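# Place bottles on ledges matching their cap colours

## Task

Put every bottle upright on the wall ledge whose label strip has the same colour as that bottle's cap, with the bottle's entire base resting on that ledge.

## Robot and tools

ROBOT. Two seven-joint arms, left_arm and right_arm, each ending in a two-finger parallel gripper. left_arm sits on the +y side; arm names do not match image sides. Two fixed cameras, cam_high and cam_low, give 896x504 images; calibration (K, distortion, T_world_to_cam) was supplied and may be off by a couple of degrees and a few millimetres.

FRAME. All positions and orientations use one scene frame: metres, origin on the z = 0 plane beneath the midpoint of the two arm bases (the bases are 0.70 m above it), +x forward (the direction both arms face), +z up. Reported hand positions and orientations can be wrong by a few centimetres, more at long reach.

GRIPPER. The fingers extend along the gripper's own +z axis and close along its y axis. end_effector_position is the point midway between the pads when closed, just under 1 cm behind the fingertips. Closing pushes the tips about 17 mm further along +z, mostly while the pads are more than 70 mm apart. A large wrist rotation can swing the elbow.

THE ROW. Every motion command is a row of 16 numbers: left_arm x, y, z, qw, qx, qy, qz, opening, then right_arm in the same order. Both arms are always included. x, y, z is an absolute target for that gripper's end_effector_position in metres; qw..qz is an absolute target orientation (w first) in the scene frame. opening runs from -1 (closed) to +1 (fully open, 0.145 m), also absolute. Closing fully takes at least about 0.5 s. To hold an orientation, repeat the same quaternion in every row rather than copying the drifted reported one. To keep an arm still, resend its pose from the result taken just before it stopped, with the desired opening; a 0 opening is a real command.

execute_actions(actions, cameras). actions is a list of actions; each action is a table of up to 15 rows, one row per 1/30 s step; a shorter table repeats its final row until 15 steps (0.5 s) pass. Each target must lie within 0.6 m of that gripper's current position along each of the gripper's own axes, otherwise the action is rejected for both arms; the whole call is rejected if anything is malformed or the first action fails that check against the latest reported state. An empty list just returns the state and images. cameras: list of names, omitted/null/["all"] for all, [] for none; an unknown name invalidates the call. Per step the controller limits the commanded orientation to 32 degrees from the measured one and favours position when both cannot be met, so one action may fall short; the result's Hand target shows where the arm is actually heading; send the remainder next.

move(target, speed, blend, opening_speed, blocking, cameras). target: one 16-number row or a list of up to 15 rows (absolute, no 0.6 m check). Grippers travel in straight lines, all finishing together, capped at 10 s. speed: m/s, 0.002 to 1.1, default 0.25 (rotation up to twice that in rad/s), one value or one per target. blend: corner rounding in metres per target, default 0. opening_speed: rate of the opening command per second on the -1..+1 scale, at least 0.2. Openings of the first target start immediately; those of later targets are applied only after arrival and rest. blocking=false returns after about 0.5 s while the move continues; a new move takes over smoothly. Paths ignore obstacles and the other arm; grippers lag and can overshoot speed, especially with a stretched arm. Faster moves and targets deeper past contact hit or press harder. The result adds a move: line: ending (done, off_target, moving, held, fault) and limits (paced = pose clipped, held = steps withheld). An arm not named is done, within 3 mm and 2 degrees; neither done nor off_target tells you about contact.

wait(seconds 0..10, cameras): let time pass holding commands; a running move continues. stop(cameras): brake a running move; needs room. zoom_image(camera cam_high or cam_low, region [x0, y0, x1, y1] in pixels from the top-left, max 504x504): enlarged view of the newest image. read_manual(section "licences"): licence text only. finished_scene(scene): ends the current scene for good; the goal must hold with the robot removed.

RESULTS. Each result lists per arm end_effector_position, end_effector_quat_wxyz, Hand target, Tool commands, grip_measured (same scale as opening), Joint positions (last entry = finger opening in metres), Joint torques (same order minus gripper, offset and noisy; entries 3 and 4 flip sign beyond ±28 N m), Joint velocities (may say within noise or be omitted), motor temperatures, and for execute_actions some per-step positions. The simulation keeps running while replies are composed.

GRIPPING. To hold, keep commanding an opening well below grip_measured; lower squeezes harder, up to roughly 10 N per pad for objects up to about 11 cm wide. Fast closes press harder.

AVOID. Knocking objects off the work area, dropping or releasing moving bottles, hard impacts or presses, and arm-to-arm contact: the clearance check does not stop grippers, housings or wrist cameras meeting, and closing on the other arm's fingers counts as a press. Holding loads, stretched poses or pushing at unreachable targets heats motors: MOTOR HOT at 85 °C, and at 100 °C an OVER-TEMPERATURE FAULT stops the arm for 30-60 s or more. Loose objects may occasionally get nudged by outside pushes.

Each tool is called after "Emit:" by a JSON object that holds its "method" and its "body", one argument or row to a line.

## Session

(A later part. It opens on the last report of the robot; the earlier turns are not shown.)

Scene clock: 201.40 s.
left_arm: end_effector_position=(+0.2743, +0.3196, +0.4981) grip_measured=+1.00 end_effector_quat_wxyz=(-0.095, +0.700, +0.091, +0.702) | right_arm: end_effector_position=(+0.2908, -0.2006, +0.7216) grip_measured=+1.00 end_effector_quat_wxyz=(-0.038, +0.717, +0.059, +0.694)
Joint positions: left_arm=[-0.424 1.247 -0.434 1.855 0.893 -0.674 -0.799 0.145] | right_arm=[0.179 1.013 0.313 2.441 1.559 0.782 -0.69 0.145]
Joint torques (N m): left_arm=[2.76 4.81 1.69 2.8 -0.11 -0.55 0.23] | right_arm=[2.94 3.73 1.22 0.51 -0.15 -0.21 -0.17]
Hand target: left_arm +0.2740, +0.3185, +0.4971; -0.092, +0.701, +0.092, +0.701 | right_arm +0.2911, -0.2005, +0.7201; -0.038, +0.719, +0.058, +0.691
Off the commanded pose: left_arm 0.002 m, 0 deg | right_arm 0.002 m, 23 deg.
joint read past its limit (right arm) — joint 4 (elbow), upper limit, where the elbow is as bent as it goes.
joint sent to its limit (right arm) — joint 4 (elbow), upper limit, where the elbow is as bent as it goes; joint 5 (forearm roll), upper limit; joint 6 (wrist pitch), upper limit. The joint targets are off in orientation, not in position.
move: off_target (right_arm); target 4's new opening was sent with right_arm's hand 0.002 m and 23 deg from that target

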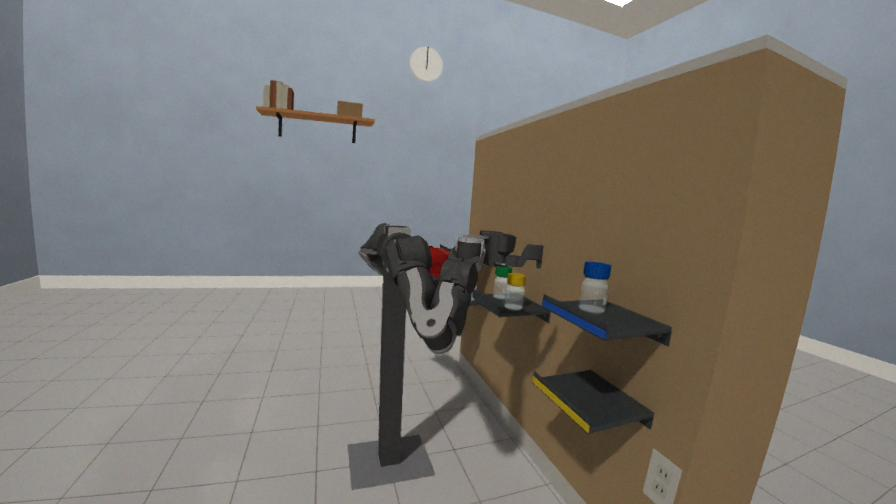

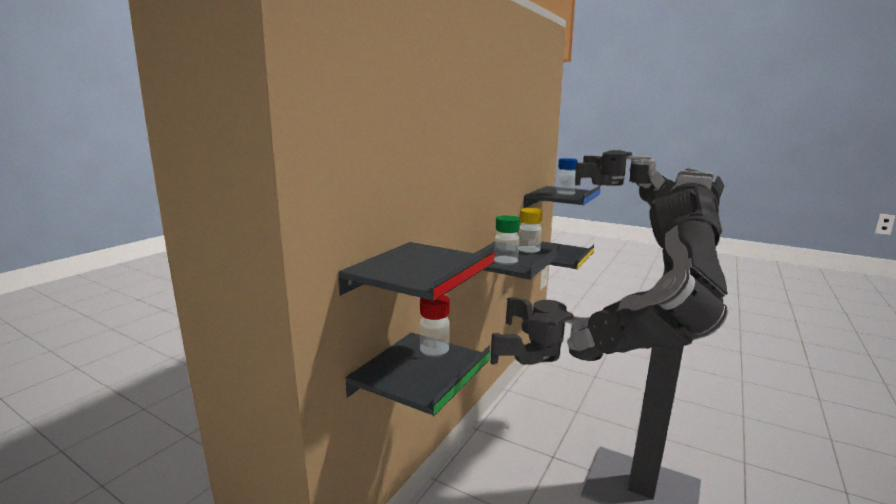

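Emit:
{"method": "move", "body": {
  "target": [
    [0.3,0.3255,0.495,-0.0923,0.701,0.0923,0.701,1,0.295,-0.11,0.70,0,0.7071,0,0.7071,0.3],
    [0.390,0.3495,0.493,-0.0923,0.701,0.0923,0.701,1,0.295,-0.066,0.588,0,0.7071,0,0.7071,0.3]
  ],
  "speed": 0.09
}}

Emit:
{"method": "zoom_image", "body": {
  "camera": "cam_low",
  "region": [380, 200, 620, 390]
}}

Emit:
{"method": "zoom_image", "body": {
  "camera": "cam_high",
  "region": [420, 220, 580, 340]
}}

Scene clock: 226.33 s.
left_arm: end_effector_position=(+0.3902, +0.3509, +0.4968) grip_measured=+1.00 end_effector_quat_wxyz=(-0.094, +0.697, +0.094, +0.705) | right_arm: end_effector_position=(+0.2952, -0.0671, +0.5877) grip_measured=+0.30 end_effector_quat_wxyz=(+0.002, +0.708, -0.001, +0.706)
Joint positions: left_arm=[0.264 0.955 -0.606 1.321 1.022 -0.384 -0.394 0.145] | right_arm=[0.265 0.449 -0.953 2.231 0.519 0.396 -1.165 0.098]
Joint torques (N m): left_arm=[5.89 5.02 1.87 2.04 -0.02 -0.49 0.23] | right_arm=[3.31 0.04 1.14 3.47 -0.51 -0.28 0.11]
Hand target: left_arm +0.3899, +0.3494, +0.4929; -0.092, +0.701, +0.092, +0.701 | right_arm +0.2950, -0.0660, +0.5879; +0.000, +0.707, +0.000, +0.707
Off the commanded pose: left_arm 0.004 m, 1 deg | right_arm 0.001 m, 0 deg.
move: off_target (left_arm)

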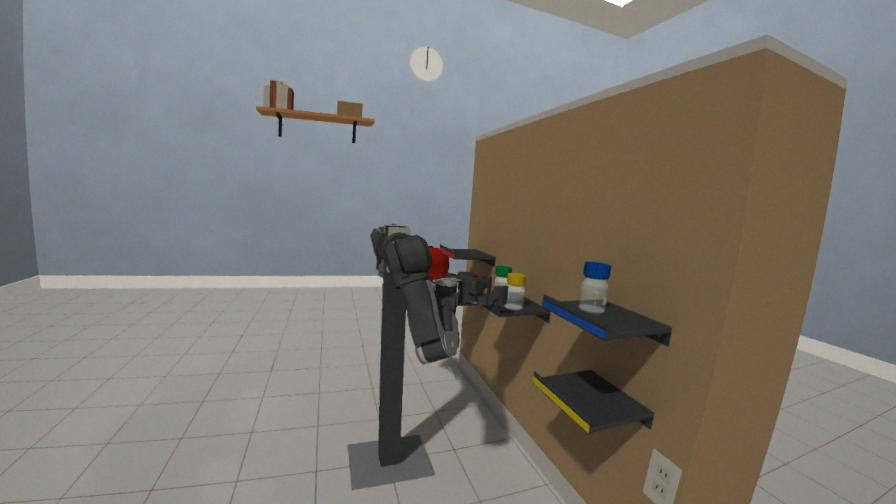

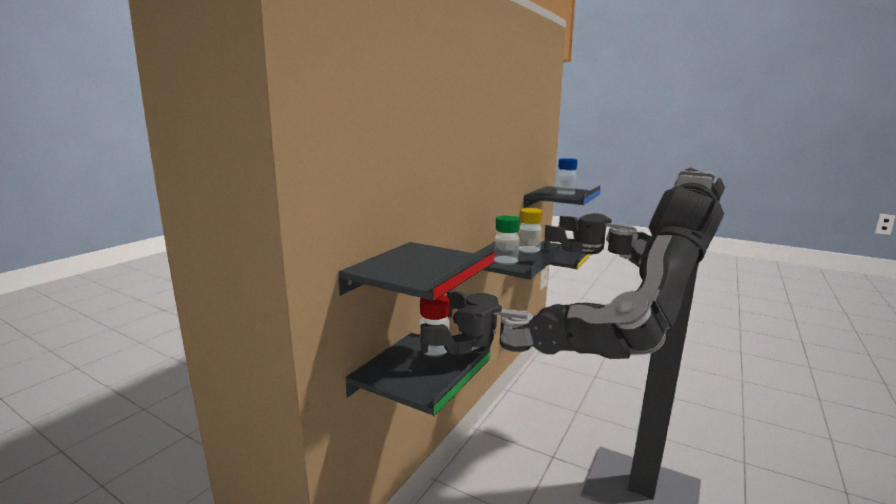

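Scaled by 2.100 from the camera's 896x504 image, which has a finer 1280x720 frame.

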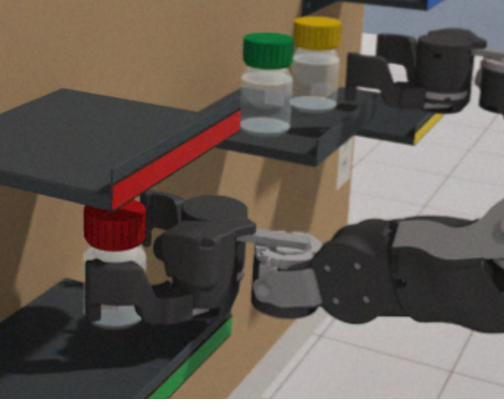

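Scaled by 3.150 from the camera's 896x504 image, which has a finer 1280x720 frame.

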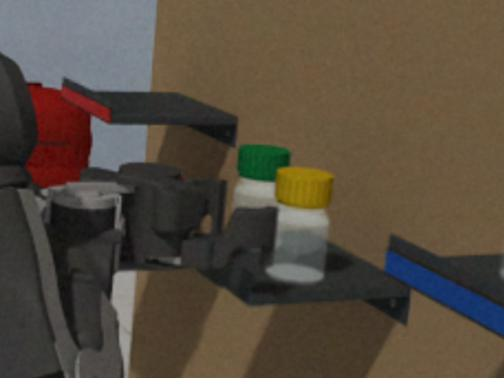

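Emit:
{"method": "move", "body": {
  "target": [
    [0.390,0.3495,0.493,-0.0923,0.701,0.0923,0.701,-0.55,0.33,-0.062,0.587,0,0.7071,0,0.7071,0.3]
  ],
  "speed": 0.05,
  "opening_speed": 1.2
}}

Emit:
{"method": "zoom_image", "body": {
  "camera": "cam_low",
  "region": [380, 200, 620, 390]
}}

Emit:
{"method": "zoom_image", "body": {
  "camera": "cam_high",
  "region": [420, 220, 580, 340]
}}

Scene clock: 267.43 s.
left_arm: end_effector_position=(+0.3903, +0.3508, +0.4966) grip_measured=-0.27 end_effector_quat_wxyz=(-0.094, +0.697, +0.093, +0.704) | right_arm: end_effector_position=(+0.3294, -0.0622, +0.5868) grip_measured=+0.30 end_effector_quat_wxyz=(+0.002, +0.707, +0.000, +0.707)
Joint positions: left_arm=[0.264 0.955 -0.606 1.32 1.023 -0.383 -0.392 0.055] | right_arm=[0.382 0.413 -0.923 2.089 0.592 0.37 -1.105 0.098]
Joint torques (N m): left_arm=[5.87 5 1.92 2.13 -0.03 -0.52 0.19] | right_arm=[4.23 -0.15 2.36 3.18 -0.37 -0.31 0.14]
Hand target: left_arm +0.3899, +0.3494, +0.4929; -0.092, +0.701, +0.092, +0.701 | right_arm +0.3300, -0.0620, +0.5870; +0.000, +0.707, +0.000, +0.707
Off the commanded pose: left_arm 0.004 m, 1 deg | right_arm 0.001 m, 0 deg.
move: off_target (left_arm)

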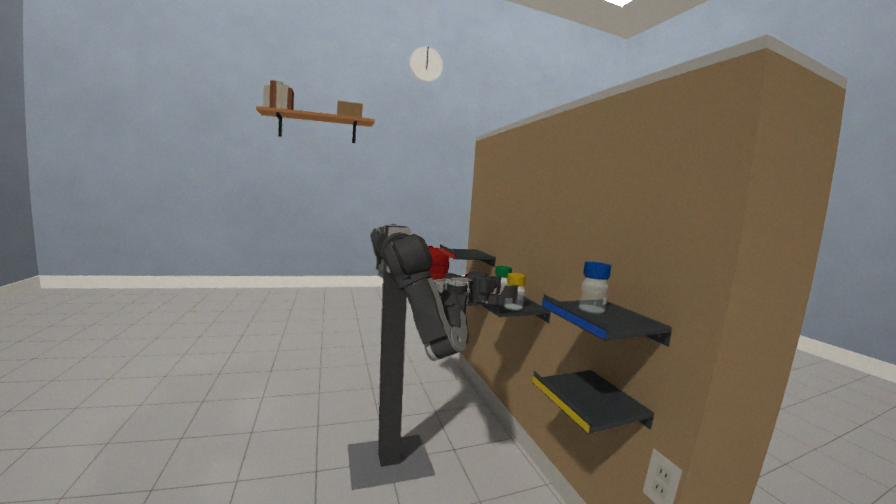

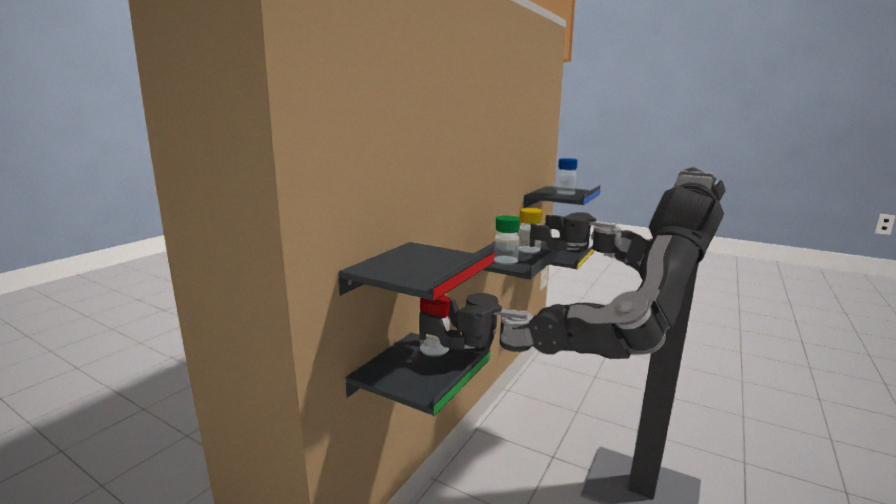

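Scaled by 2.100 from the camera's 896x504 image, which has a finer 1280x720 frame.

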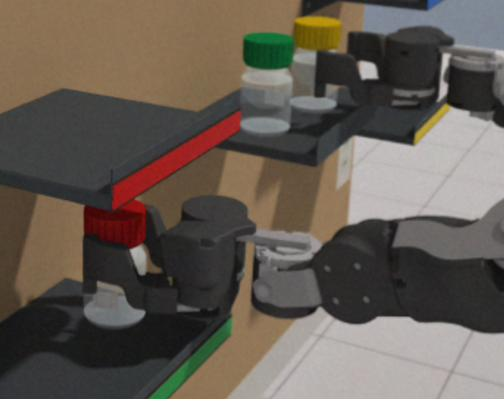

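Scaled by 3.150 from the camera's 896x504 image, which has a finer 1280x720 frame.

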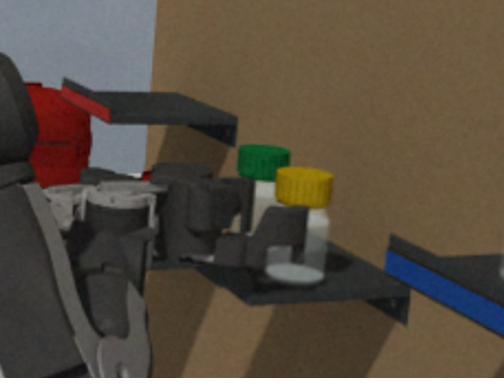

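Emit:
{"method": "move", "body": {
  "target": [
    [0.390,0.3495,0.522,-0.0923,0.701,0.0923,0.701,-0.55,0.366,-0.0605,0.587,0,0.7071,0,0.7071,0.3],
    [0.30,0.3255,0.524,-0.0923,0.701,0.0923,0.701,-0.55,0.366,-0.0605,0.587,0,0.7071,0,0.7071,0.3]
  ],
  "speed": [0.04,0.1]
}}

Emit:
{"method": "zoom_image", "body": {
  "camera": "cam_low",
  "region": [460, 180, 620, 300]
}}

Emit:
{"method": "zoom_image", "body": {
  "camera": "cam_high",
  "region": [420, 220, 580, 340]
}}

Scene clock: 281.40 s.
left_arm: end_effector_position=(+0.2996, +0.3253, +0.5210) grip_measured=-0.27 end_effector_quat_wxyz=(-0.092, +0.705, +0.092, +0.697) | right_arm: end_effector_position=(+0.3653, -0.0606, +0.5865) grip_measured=+0.30 end_effector_quat_wxyz=(+0.002, +0.708, +0.001, +0.707)
Joint positions: left_arm=[-0.281 1.329 -0.465 1.87 1.048 -0.596 -0.749 0.055] | right_arm=[0.499 0.385 -0.906 1.931 0.658 0.33 -1.038 0.098]
Joint torques (N m): left_arm=[3.26 6.69 3.1 2.89 -0.34 -0.78 -0.04] | right_arm=[5.24 -0.22 2.99 3 -0.32 -0.34 0.14]
Hand target: left_arm +0.3001, +0.3255, +0.5241; -0.092, +0.701, +0.092, +0.701 | right_arm +0.3660, -0.0605, +0.5870; +0.000, +0.707, +0.000, +0.707
Off the commanded pose: left_arm 0.003 m, 1 deg | right_arm 0.001 m, 0 deg.
move: done

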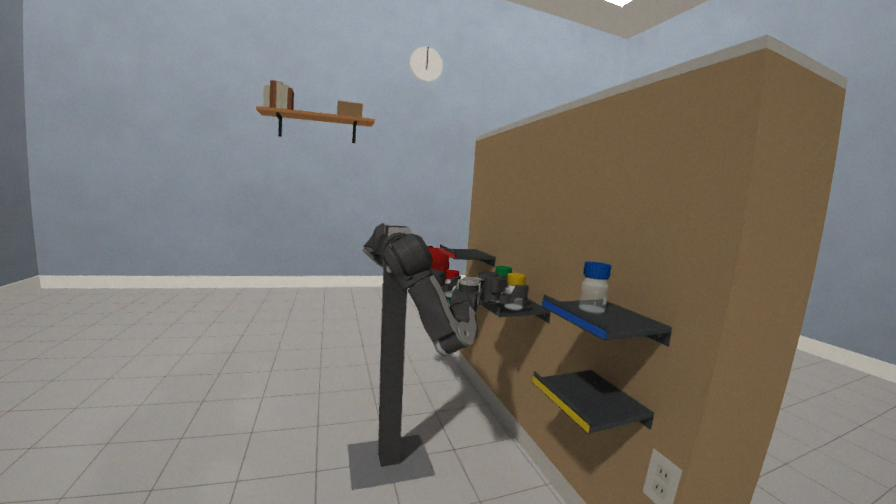

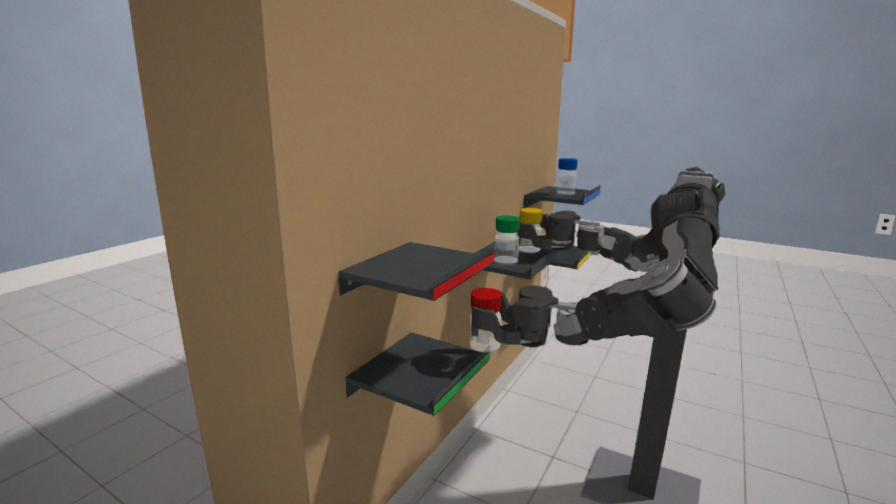

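Scaled by 3.150 from the camera's 896x504 image, which has a finer 1280x720 frame.

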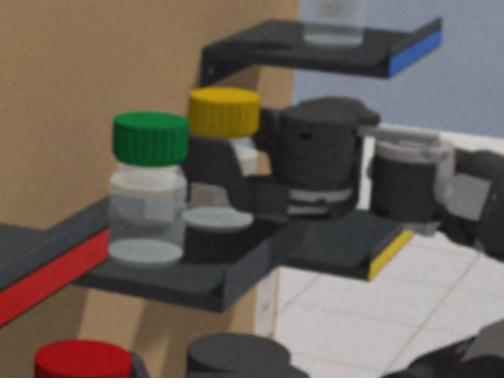

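Scaled by 3.150 from the camera's 896x504 image, which has a finer 1280x720 frame.

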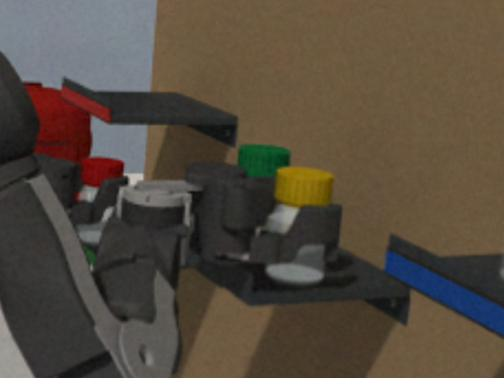

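Emit:
{"method": "move", "body": {
  "target": [
    [0.24,0.3105,0.53,-0.0923,0.701,0.0923,0.701,-0.55,0.366,-0.0605,0.587,0,0.7071,0,0.7071,-0.55],
    [0.24,0.318,0.62,-0.0923,0.701,0.0923,0.701,-0.55,0.366,-0.0605,0.60,0,0.7071,0,0.7071,-0.55],
    [0.243,0.318,0.735,-0.0923,0.701,0.0923,0.701,-0.55,0.366,-0.0605,0.625,0,0.7071,0,0.7071,-0.55]
  ],
  "speed": 0.1,
  "opening_speed": 1.0
}}

Emit:
{"method": "zoom_image", "body": {
  "camera": "cam_low",
  "region": [460, 150, 640, 290]
}}

Emit:
{"method": "zoom_image", "body": {
  "camera": "cam_high",
  "region": [420, 200, 580, 320]
}}

Scene clock: 297.57 s.
left_arm: end_effector_position=(+0.2433, +0.3171, +0.7359) grip_measured=-0.27 end_effector_quat_wxyz=(-0.093, +0.699, +0.088, +0.703) | right_arm: end_effector_position=(+0.3659, -0.0589, +0.6213) grip_measured=-0.29 end_effector_quat_wxyz=(-0.002, +0.711, +0.003, +0.703)
Joint positions: left_arm=[-0.461 0.953 1.141 2.421 1.584 0.781 -0.632 0.055] | right_arm=[0.61 0.378 -0.886 2.004 0.794 0.458 -1.113 0.054]
Joint torques (N m): left_arm=[1.91 4.21 1.24 0.38 -0.04 -0.52 -0.07] | right_arm=[6 -0.28 3.38 3.58 -0.53 -0.21 -0.14]
Hand target: left_arm +0.2430, +0.3181, +0.7349; -0.093, +0.700, +0.092, +0.702 | right_arm +0.3660, -0.0605, +0.6249; +0.000, +0.707, +0.000, +0.707
Off the commanded pose: left_arm 0.001 m, 1 deg | right_arm 0.004 m, 1 deg.
joint sent to its limit (left arm) — joint 5 (forearm roll), upper limit; joint 6 (wrist pitch), upper limit. The joint targets still meet the commanded pose.
move: off_target (right_arm)

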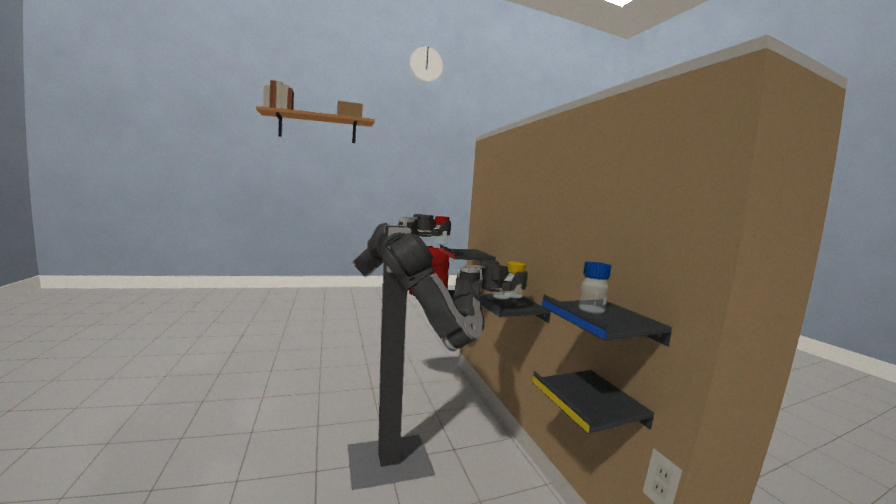

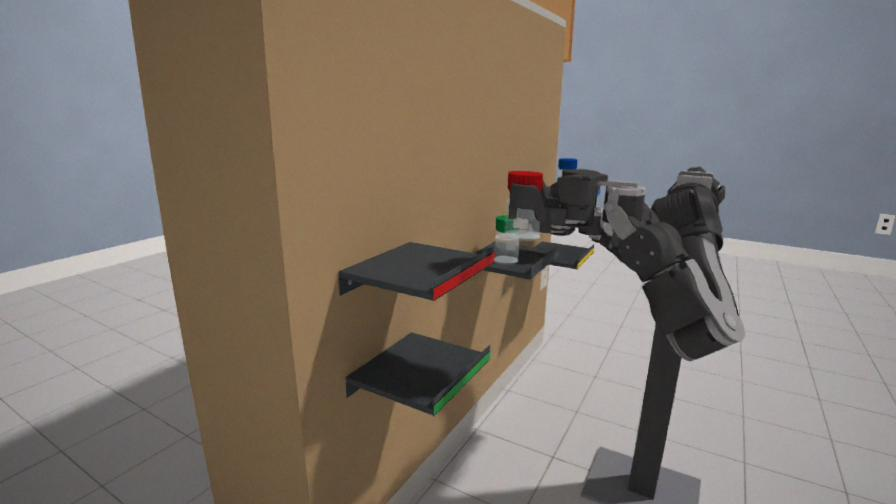

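Scaled by 2.800 from the camera's 896x504 image, which has a finer 1280x720 frame.

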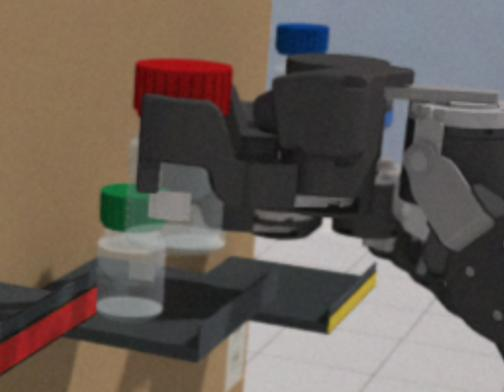

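Scaled by 3.150 from the camera's 896x504 image, which has a finer 1280x720 frame.

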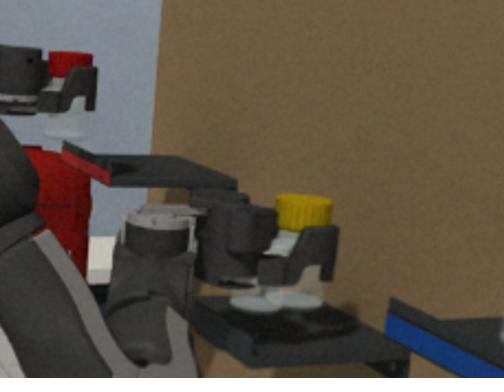

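Emit:
{"method": "move", "body": {
  "target": [
    [0.30,0.345,0.733,-0.0923,0.701,0.0923,0.701,-0.55,0.30,-0.09,0.635,0,0.7071,0,0.7071,-0.55],
    [0.372,0.385,0.728,-0.0923,0.701,0.0923,0.701,-0.55,0.285,-0.21,0.575,0.0923,0.701,-0.0923,0.701,-0.55],
    [0.372,0.385,0.70,-0.0923,0.701,0.0923,0.701,-0.55,0.275,-0.33,0.532,0.0923,0.701,-0.0923,0.701,-0.55]
  ],
  "speed": 0.1,
  "blend": [0.01,0.0,0]
}}

Emit:
{"method": "zoom_image", "body": {
  "camera": "cam_low",
  "region": [330, 160, 570, 310]
}}

Emit:
{"method": "zoom_image", "body": {
  "camera": "cam_high",
  "region": [430, 230, 670, 440]
}}

Scene clock: 321.03 s.
left_arm: end_effector_position=(+0.3727, +0.3838, +0.7004) grip_measured=-0.27 end_effector_quat_wxyz=(-0.091, +0.703, +0.090, +0.699) | right_arm: end_effector_position=(+0.2738, -0.3304, +0.5294) grip_measured=-0.29 end_effector_quat_wxyz=(+0.095, +0.705, -0.092, +0.696)
Joint positions: left_arm=[-0.568 1.579 0.585 1.711 1.58 0.022 -0.4 0.055] | right_arm=[-0.675 1.503 -0.238 1.963 1.055 -0.778 -0.859 0.054]
Joint torques (N m): left_arm=[4.76 5.55 3.29 0.53 -0.19 -0.93 -0.03] | right_arm=[2.12 4.65 4.48 1.43 -0.33 -0.49 0.17]
Hand target: left_arm +0.3720, +0.3850, +0.7000; -0.092, +0.701, +0.092, +0.701 | right_arm +0.2751, -0.3300, +0.5320; +0.093, +0.701, -0.092, +0.701
Off the commanded pose: left_arm 0.001 m, 0 deg | right_arm 0.003 m, 1 deg.
joint sent to its limit (right arm) — joint 6 (wrist pitch), lower limit. The joint targets still meet the commanded pose.
move: done

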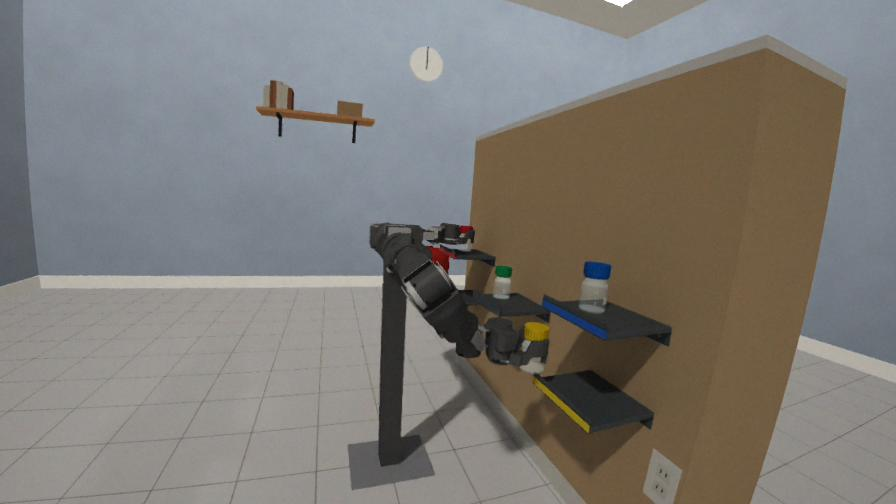

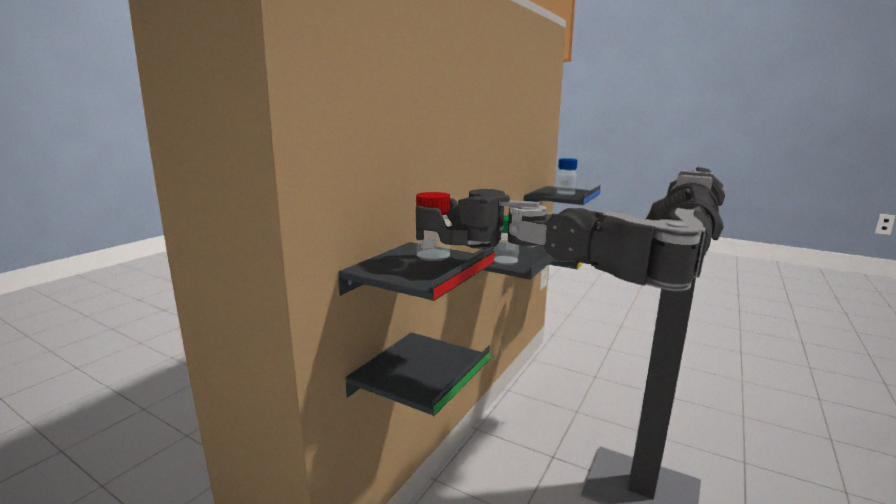

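Scaled by 2.100 from the camera's 896x504 image, which has a finer 1280x720 frame.

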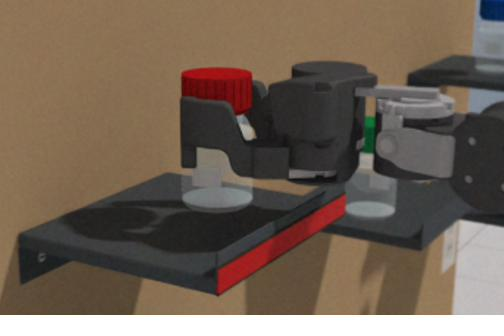

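Scaled by 2.100 from the camera's 896x504 image, which has a finer 1280x720 frame.

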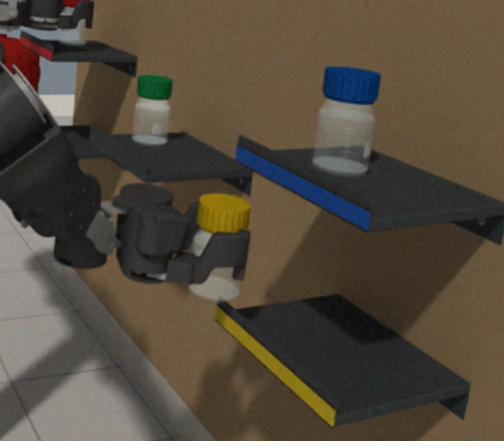

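Emit:
{"method": "move", "body": {
  "target": [
    [0.372,0.385,0.694,-0.0923,0.701,0.0923,0.701,-0.55,0.368,-0.378,0.531,0.0923,0.701,-0.0923,0.701,-0.55],
    [0.372,0.385,0.690,-0.0923,0.701,0.0923,0.701,-0.55,0.368,-0.38,0.503,0.0923,0.701,-0.0923,0.701,-0.55]
  ],
  "speed": [0.1,0.04]
}}

Emit:
{"method": "zoom_image", "body": {
  "camera": "cam_low",
  "region": [400, 170, 510, 310]
}}

Emit:
{"method": "zoom_image", "body": {
  "camera": "cam_high",
  "region": [510, 310, 670, 440]
}}

Scene clock: 331.53 s.
left_arm: end_effector_position=(+0.3727, +0.3838, +0.6916) grip_measured=-0.27 end_effector_quat_wxyz=(-0.091, +0.702, +0.090, +0.701) | right_arm: end_effector_position=(+0.3671, -0.3812, +0.5002) grip_measured=-0.29 end_effector_quat_wxyz=(+0.094, +0.706, -0.095, +0.696)
Joint positions: left_arm=[-0.613 1.579 0.585 1.711 1.572 -0.028 -0.4 0.055] | right_arm=[0.089 1.036 -0.432 1.353 1.083 -0.377 -0.291 0.054]
Joint torques (N m): left_arm=[4.47 5.53 3.1 0.49 -0.16 -0.82 -0.03] | right_arm=[4.39 6.53 4.12 2.14 -0.17 -0.77 0.18]
Hand target: left_arm +0.3720, +0.3850, +0.6900; -0.092, +0.701, +0.092, +0.701 | right_arm +0.3680, -0.3800, +0.5030; +0.092, +0.701, -0.092, +0.701
Off the commanded pose: left_arm 0.002 m, 0 deg | right_arm 0.003 m, 1 deg.
move: done

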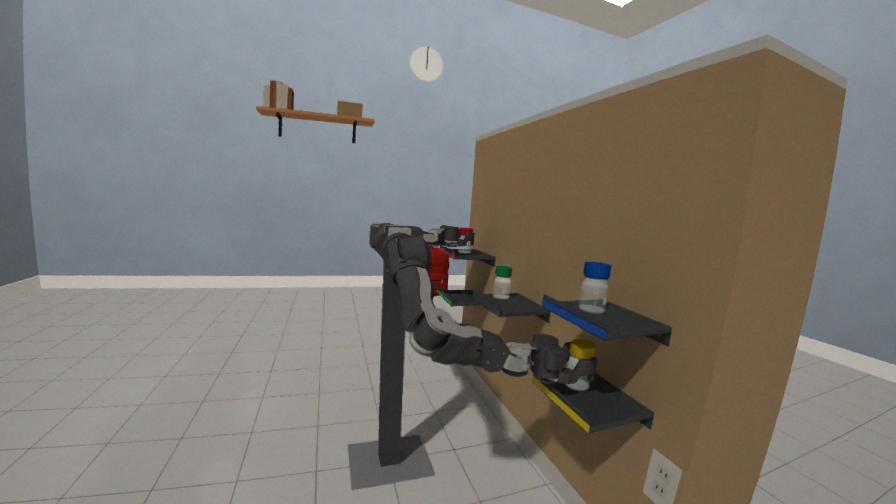

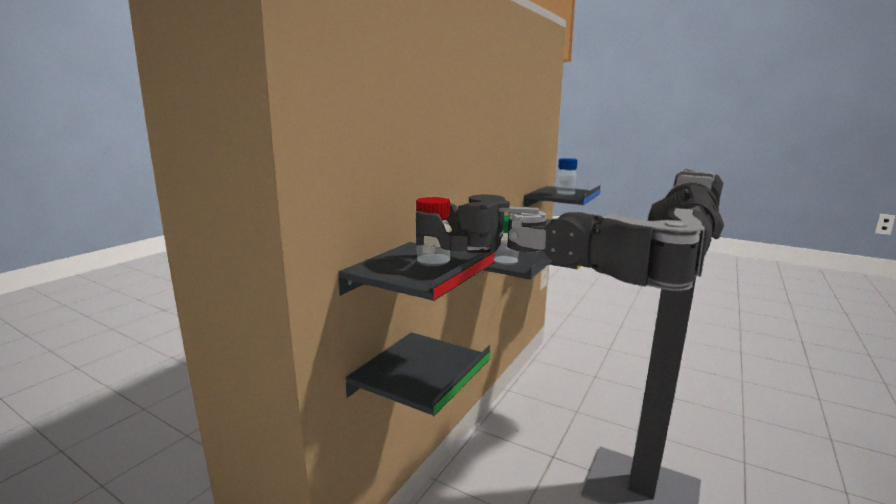

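Scaled by 3.600 from the camera's 896x504 image, which has a finer 1280x720 frame.

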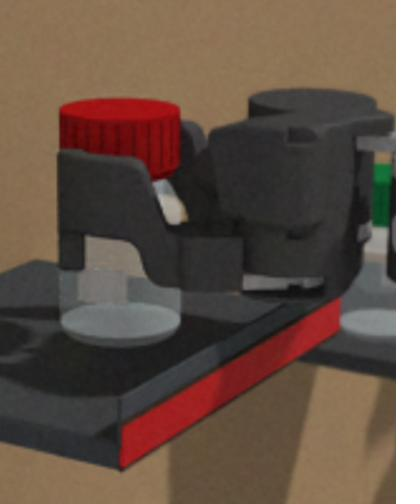

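Scaled by 3.150 from the camera's 896x504 image, which has a finer 1280x720 frame.

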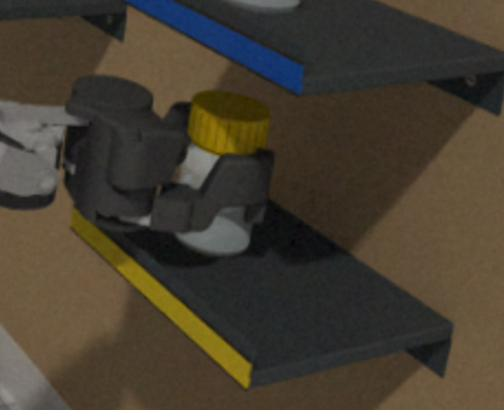

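Emit:
{"method": "move", "body": {
  "target": [
    [0.372,0.385,0.687,-0.0923,0.701,0.0923,0.701,-0.55,0.368,-0.38,0.498,0.0923,0.701,-0.0923,0.701,-0.55]
  ],
  "speed": 0.02,
  "cameras": []
}}

Emit:
{"method": "move", "body": {
  "target": [
    [0.372,0.385,0.684,-0.0923,0.701,0.0923,0.701,-0.55,0.368,-0.38,0.495,0.0923,0.701,-0.0923,0.701,-0.55]
  ],
  "speed": 0.02
}}

Emit:
{"method": "zoom_image", "body": {
  "camera": "cam_high",
  "region": [510, 310, 670, 440]
}}

Scene clock: 341.87 s.
left_arm: end_effector_position=(+0.3726, +0.3839, +0.6914) grip_measured=-0.27 end_effector_quat_wxyz=(-0.090, +0.697, +0.091, +0.705) | right_arm: end_effector_position=(+0.3669, -0.3808, +0.4949) grip_measured=-0.29 end_effector_quat_wxyz=(+0.094, +0.706, -0.094, +0.695)
Joint positions: left_arm=[-0.623 1.579 0.585 1.711 1.569 -0.049 -0.401 0.055] | right_arm=[0.09 1.018 -0.432 1.333 1.07 -0.384 -0.28 0.054]
Joint torques (N m): left_arm=[3.97 5.63 2.7 0.39 -0.1 -0.59 -0.02] | right_arm=[4.52 6.4 4.12 1.98 -0.16 -0.77 0.19]
Hand target: left_arm +0.3720, +0.3850, +0.6870; -0.092, +0.701, +0.092, +0.701 | right_arm +0.3680, -0.3800, +0.4981; +0.092, +0.701, -0.092, +0.701
Off the commanded pose: left_arm 0.005 m, 1 deg | right_arm 0.003 m, 1 deg.
move: off_target (left_arm)
No camera images: "cameras" was empty.

Scene clock: 342.57 s.
left_arm: end_effector_position=(+0.3725, +0.3839, +0.6910) grip_measured=-0.27 end_effector_quat_wxyz=(-0.090, +0.693, +0.091, +0.709) | right_arm: end_effector_position=(+0.3668, -0.3809, +0.4918) grip_measured=-0.29 end_effector_quat_wxyz=(+0.094, +0.706, -0.094, +0.695)
Joint positions: left_arm=[-0.633 1.579 0.585 1.711 1.566 -0.071 -0.401 0.055] | right_arm=[0.091 1.006 -0.432 1.32 1.063 -0.389 -0.274 0.054]
Joint torques (N m): left_arm=[3.47 5.76 2.32 0.31 -0.03 -0.35 -0.01] | right_arm=[4.55 6.4 4.04 1.94 -0.14 -0.78 0.18]
Hand target: left_arm +0.3719, +0.3850, +0.6840; -0.092, +0.701, +0.092, +0.701 | right_arm +0.3680, -0.3801, +0.4950; +0.092, +0.701, -0.092, +0.701
Off the commanded pose: left_arm 0.007 m, 1 deg | right_arm 0.004 m, 1 deg.
move: off_target (left_arm, right_arm)

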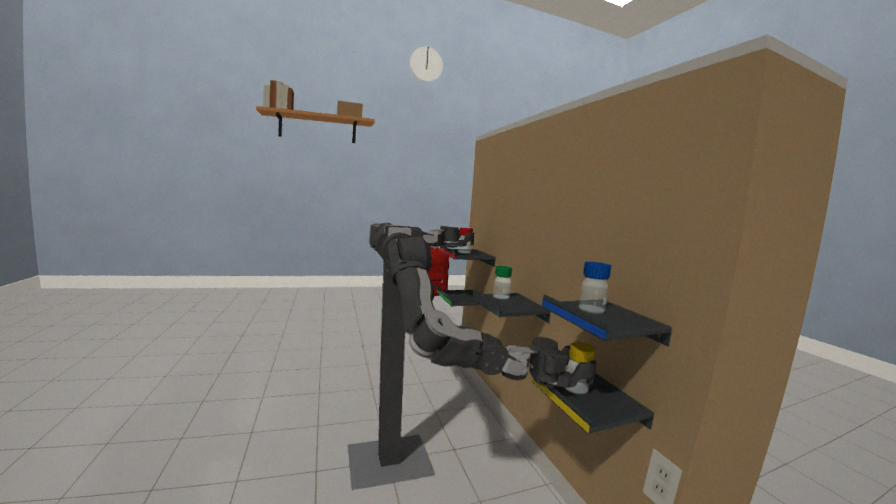

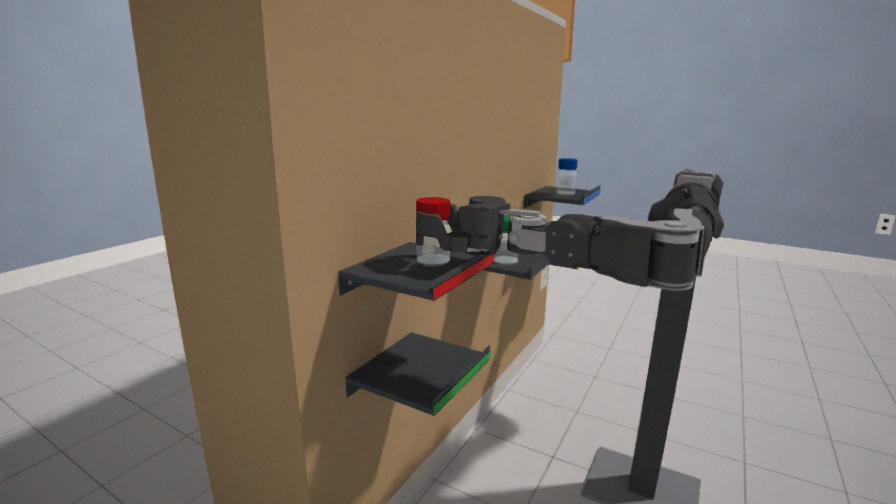

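Scaled by 3.150 from the camera's 896x504 image, which has a finer 1280x720 frame.

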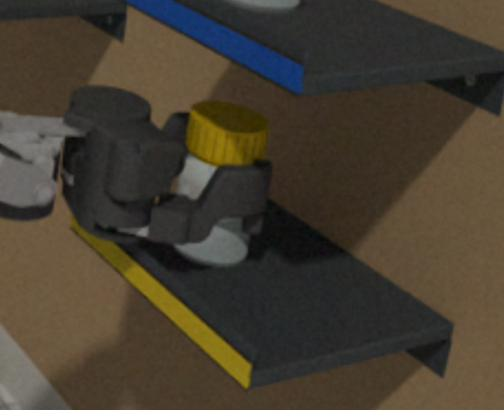

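Emit:
{"method": "move", "body": {
  "target": [
    [0.372,0.385,0.6895,-0.0923,0.701,0.0923,0.701,-0.55,0.368,-0.38,0.491,0.0923,0.701,-0.0923,0.701,-0.55],
    [0.372,0.385,0.6895,-0.0923,0.701,0.0923,0.701,0.25,0.368,-0.38,0.491,0.0923,0.701,-0.0923,0.701,-0.55]
  ],
  "speed": 0.02,
  "opening_speed": 0.6
}}

Emit:
{"method": "zoom_image", "body": {
  "camera": "cam_low",
  "region": [400, 170, 510, 310]
}}

Emit:
{"method": "zoom_image", "body": {
  "camera": "cam_high",
  "region": [510, 310, 670, 440]
}}

Scene clock: 356.00 s.
left_arm: end_effector_position=(+0.3726, +0.3840, +0.6906) grip_measured=+0.25 end_effector_quat_wxyz=(-0.092, +0.700, +0.089, +0.703) | right_arm: end_effector_position=(+0.3672, -0.3811, +0.4897) grip_measured=-0.29 end_effector_quat_wxyz=(+0.095, +0.704, -0.094, +0.698)
Joint positions: left_arm=[-0.622 1.579 0.585 1.711 1.568 -0.04 -0.401 0.094] | right_arm=[0.095 0.993 -0.432 1.303 1.052 -0.399 -0.266 0.054]
Joint torques (N m): left_arm=[5.16 5.5 3.6 0.46 -0.02 -0.51 -0.01] | right_arm=[4.26 6.11 3.73 1.85 -0.11 -0.65 0.16]
Hand target: left_arm +0.3720, +0.3850, +0.6894; -0.092, +0.701, +0.092, +0.701 | right_arm +0.3680, -0.3800, +0.4910; +0.092, +0.701, -0.092, +0.701
Off the commanded pose: left_arm 0.002 m, 0 deg | right_arm 0.002 m, 1 deg.
move: done

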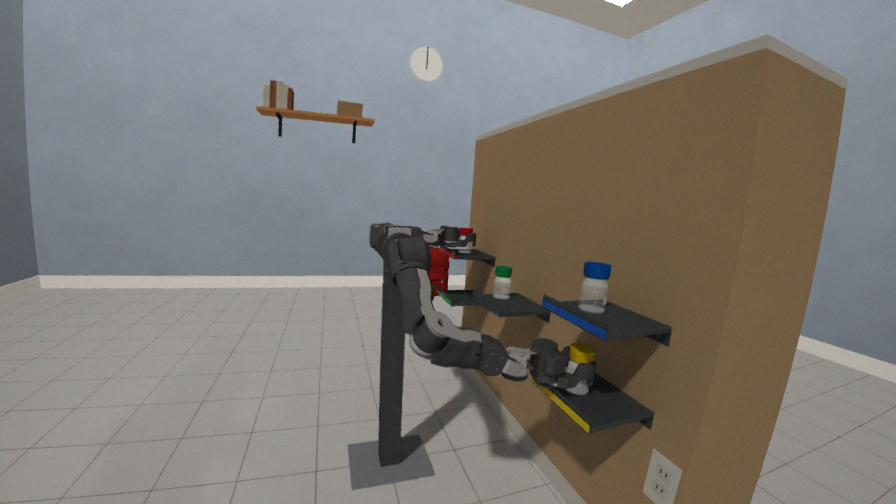

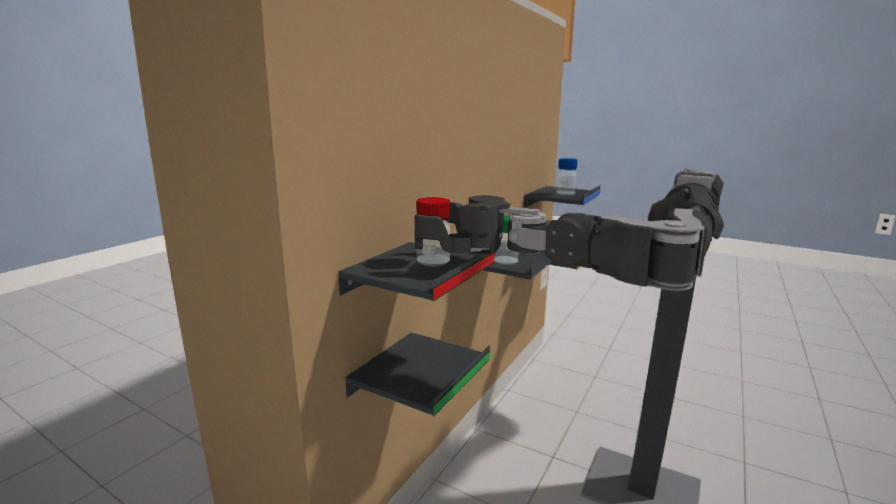

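Scaled by 3.600 from the camera's 896x504 image, which has a finer 1280x720 frame.

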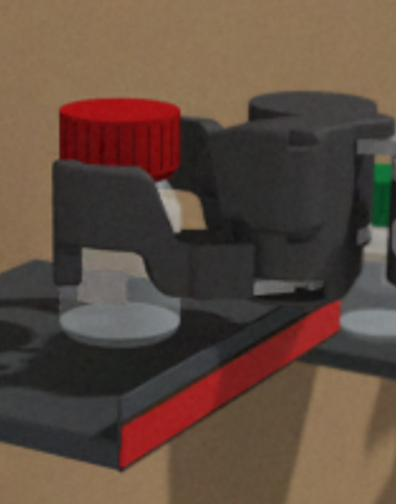

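Scaled by 3.150 from the camera's 896x504 image, which has a finer 1280x720 frame.

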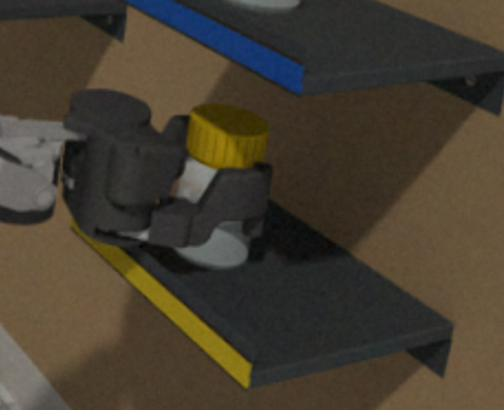

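Emit:
{"method": "move", "body": {
  "target": [
    [0.28,0.360,0.694,-0.0923,0.701,0.0923,0.701,0.25,0.368,-0.38,0.4875,0.0923,0.701,-0.0923,0.701,-0.55]
  ],
  "speed": 0.08
}}

Emit:
{"method": "zoom_image", "body": {
  "camera": "cam_high",
  "region": [510, 310, 670, 440]
}}

Scene clock: 369.43 s.
left_arm: end_effector_position=(+0.2801, +0.3603, +0.6944) grip_measured=+0.25 end_effector_quat_wxyz=(-0.093, +0.700, +0.094, +0.702) | right_arm: end_effector_position=(+0.3679, -0.3813, +0.4894) grip_measured=-0.29 end_effector_quat_wxyz=(+0.095, +0.700, -0.093, +0.702)
Joint positions: left_arm=[-0.739 1.03 1.029 2.165 1.347 0.381 -0.389 0.094] | right_arm=[0.101 0.982 -0.432 1.288 1.043 -0.414 -0.258 0.054]
Joint torques (N m): left_arm=[1.44 4.81 3.08 1.44 -0.06 -0.51 0.22] | right_arm=[4 5.87 3.07 1.59 -0.01 -0.44 0.17]
Hand target: left_arm +0.2800, +0.3600, +0.6940; -0.092, +0.701, +0.092, +0.701 | right_arm +0.3680, -0.3800, +0.4875; +0.092, +0.701, -0.092, +0.701
Off the commanded pose: left_arm 0.001 m, 0 deg | right_arm 0.002 m, 0 deg.
move: done

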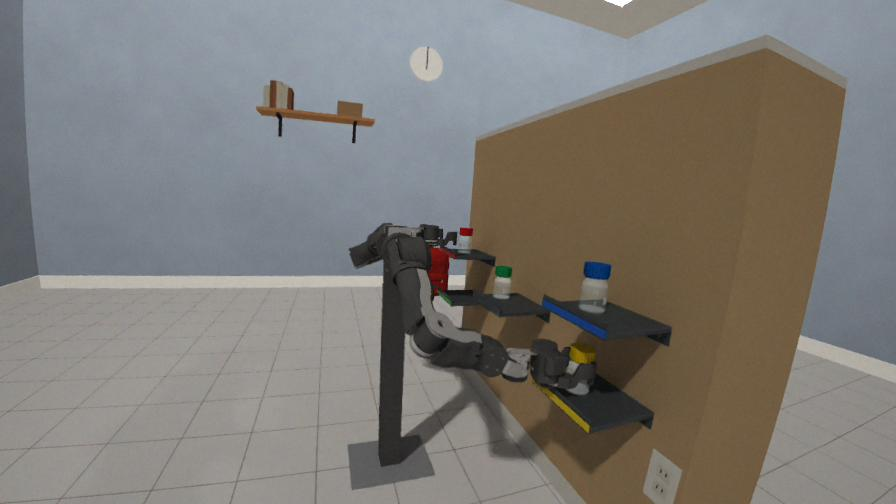

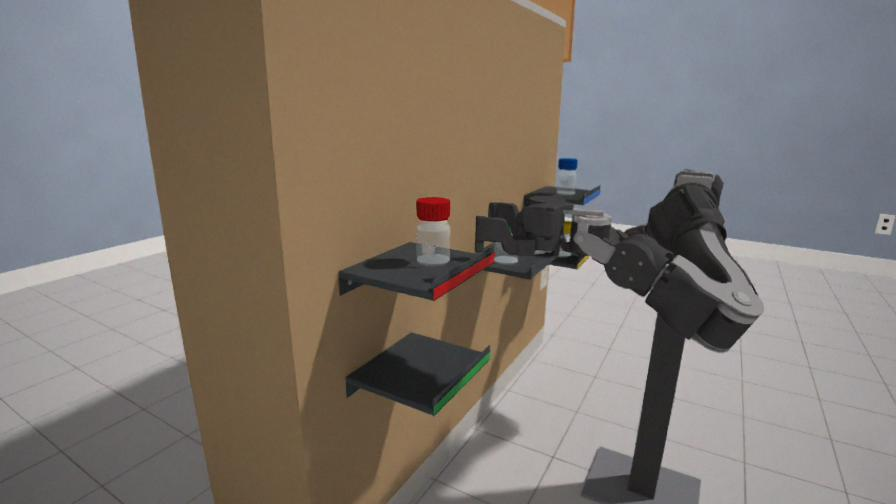

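Scaled by 3.150 from the camera's 896x504 image, which has a finer 1280x720 frame.

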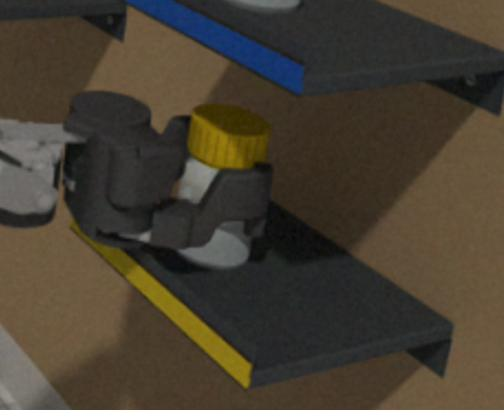

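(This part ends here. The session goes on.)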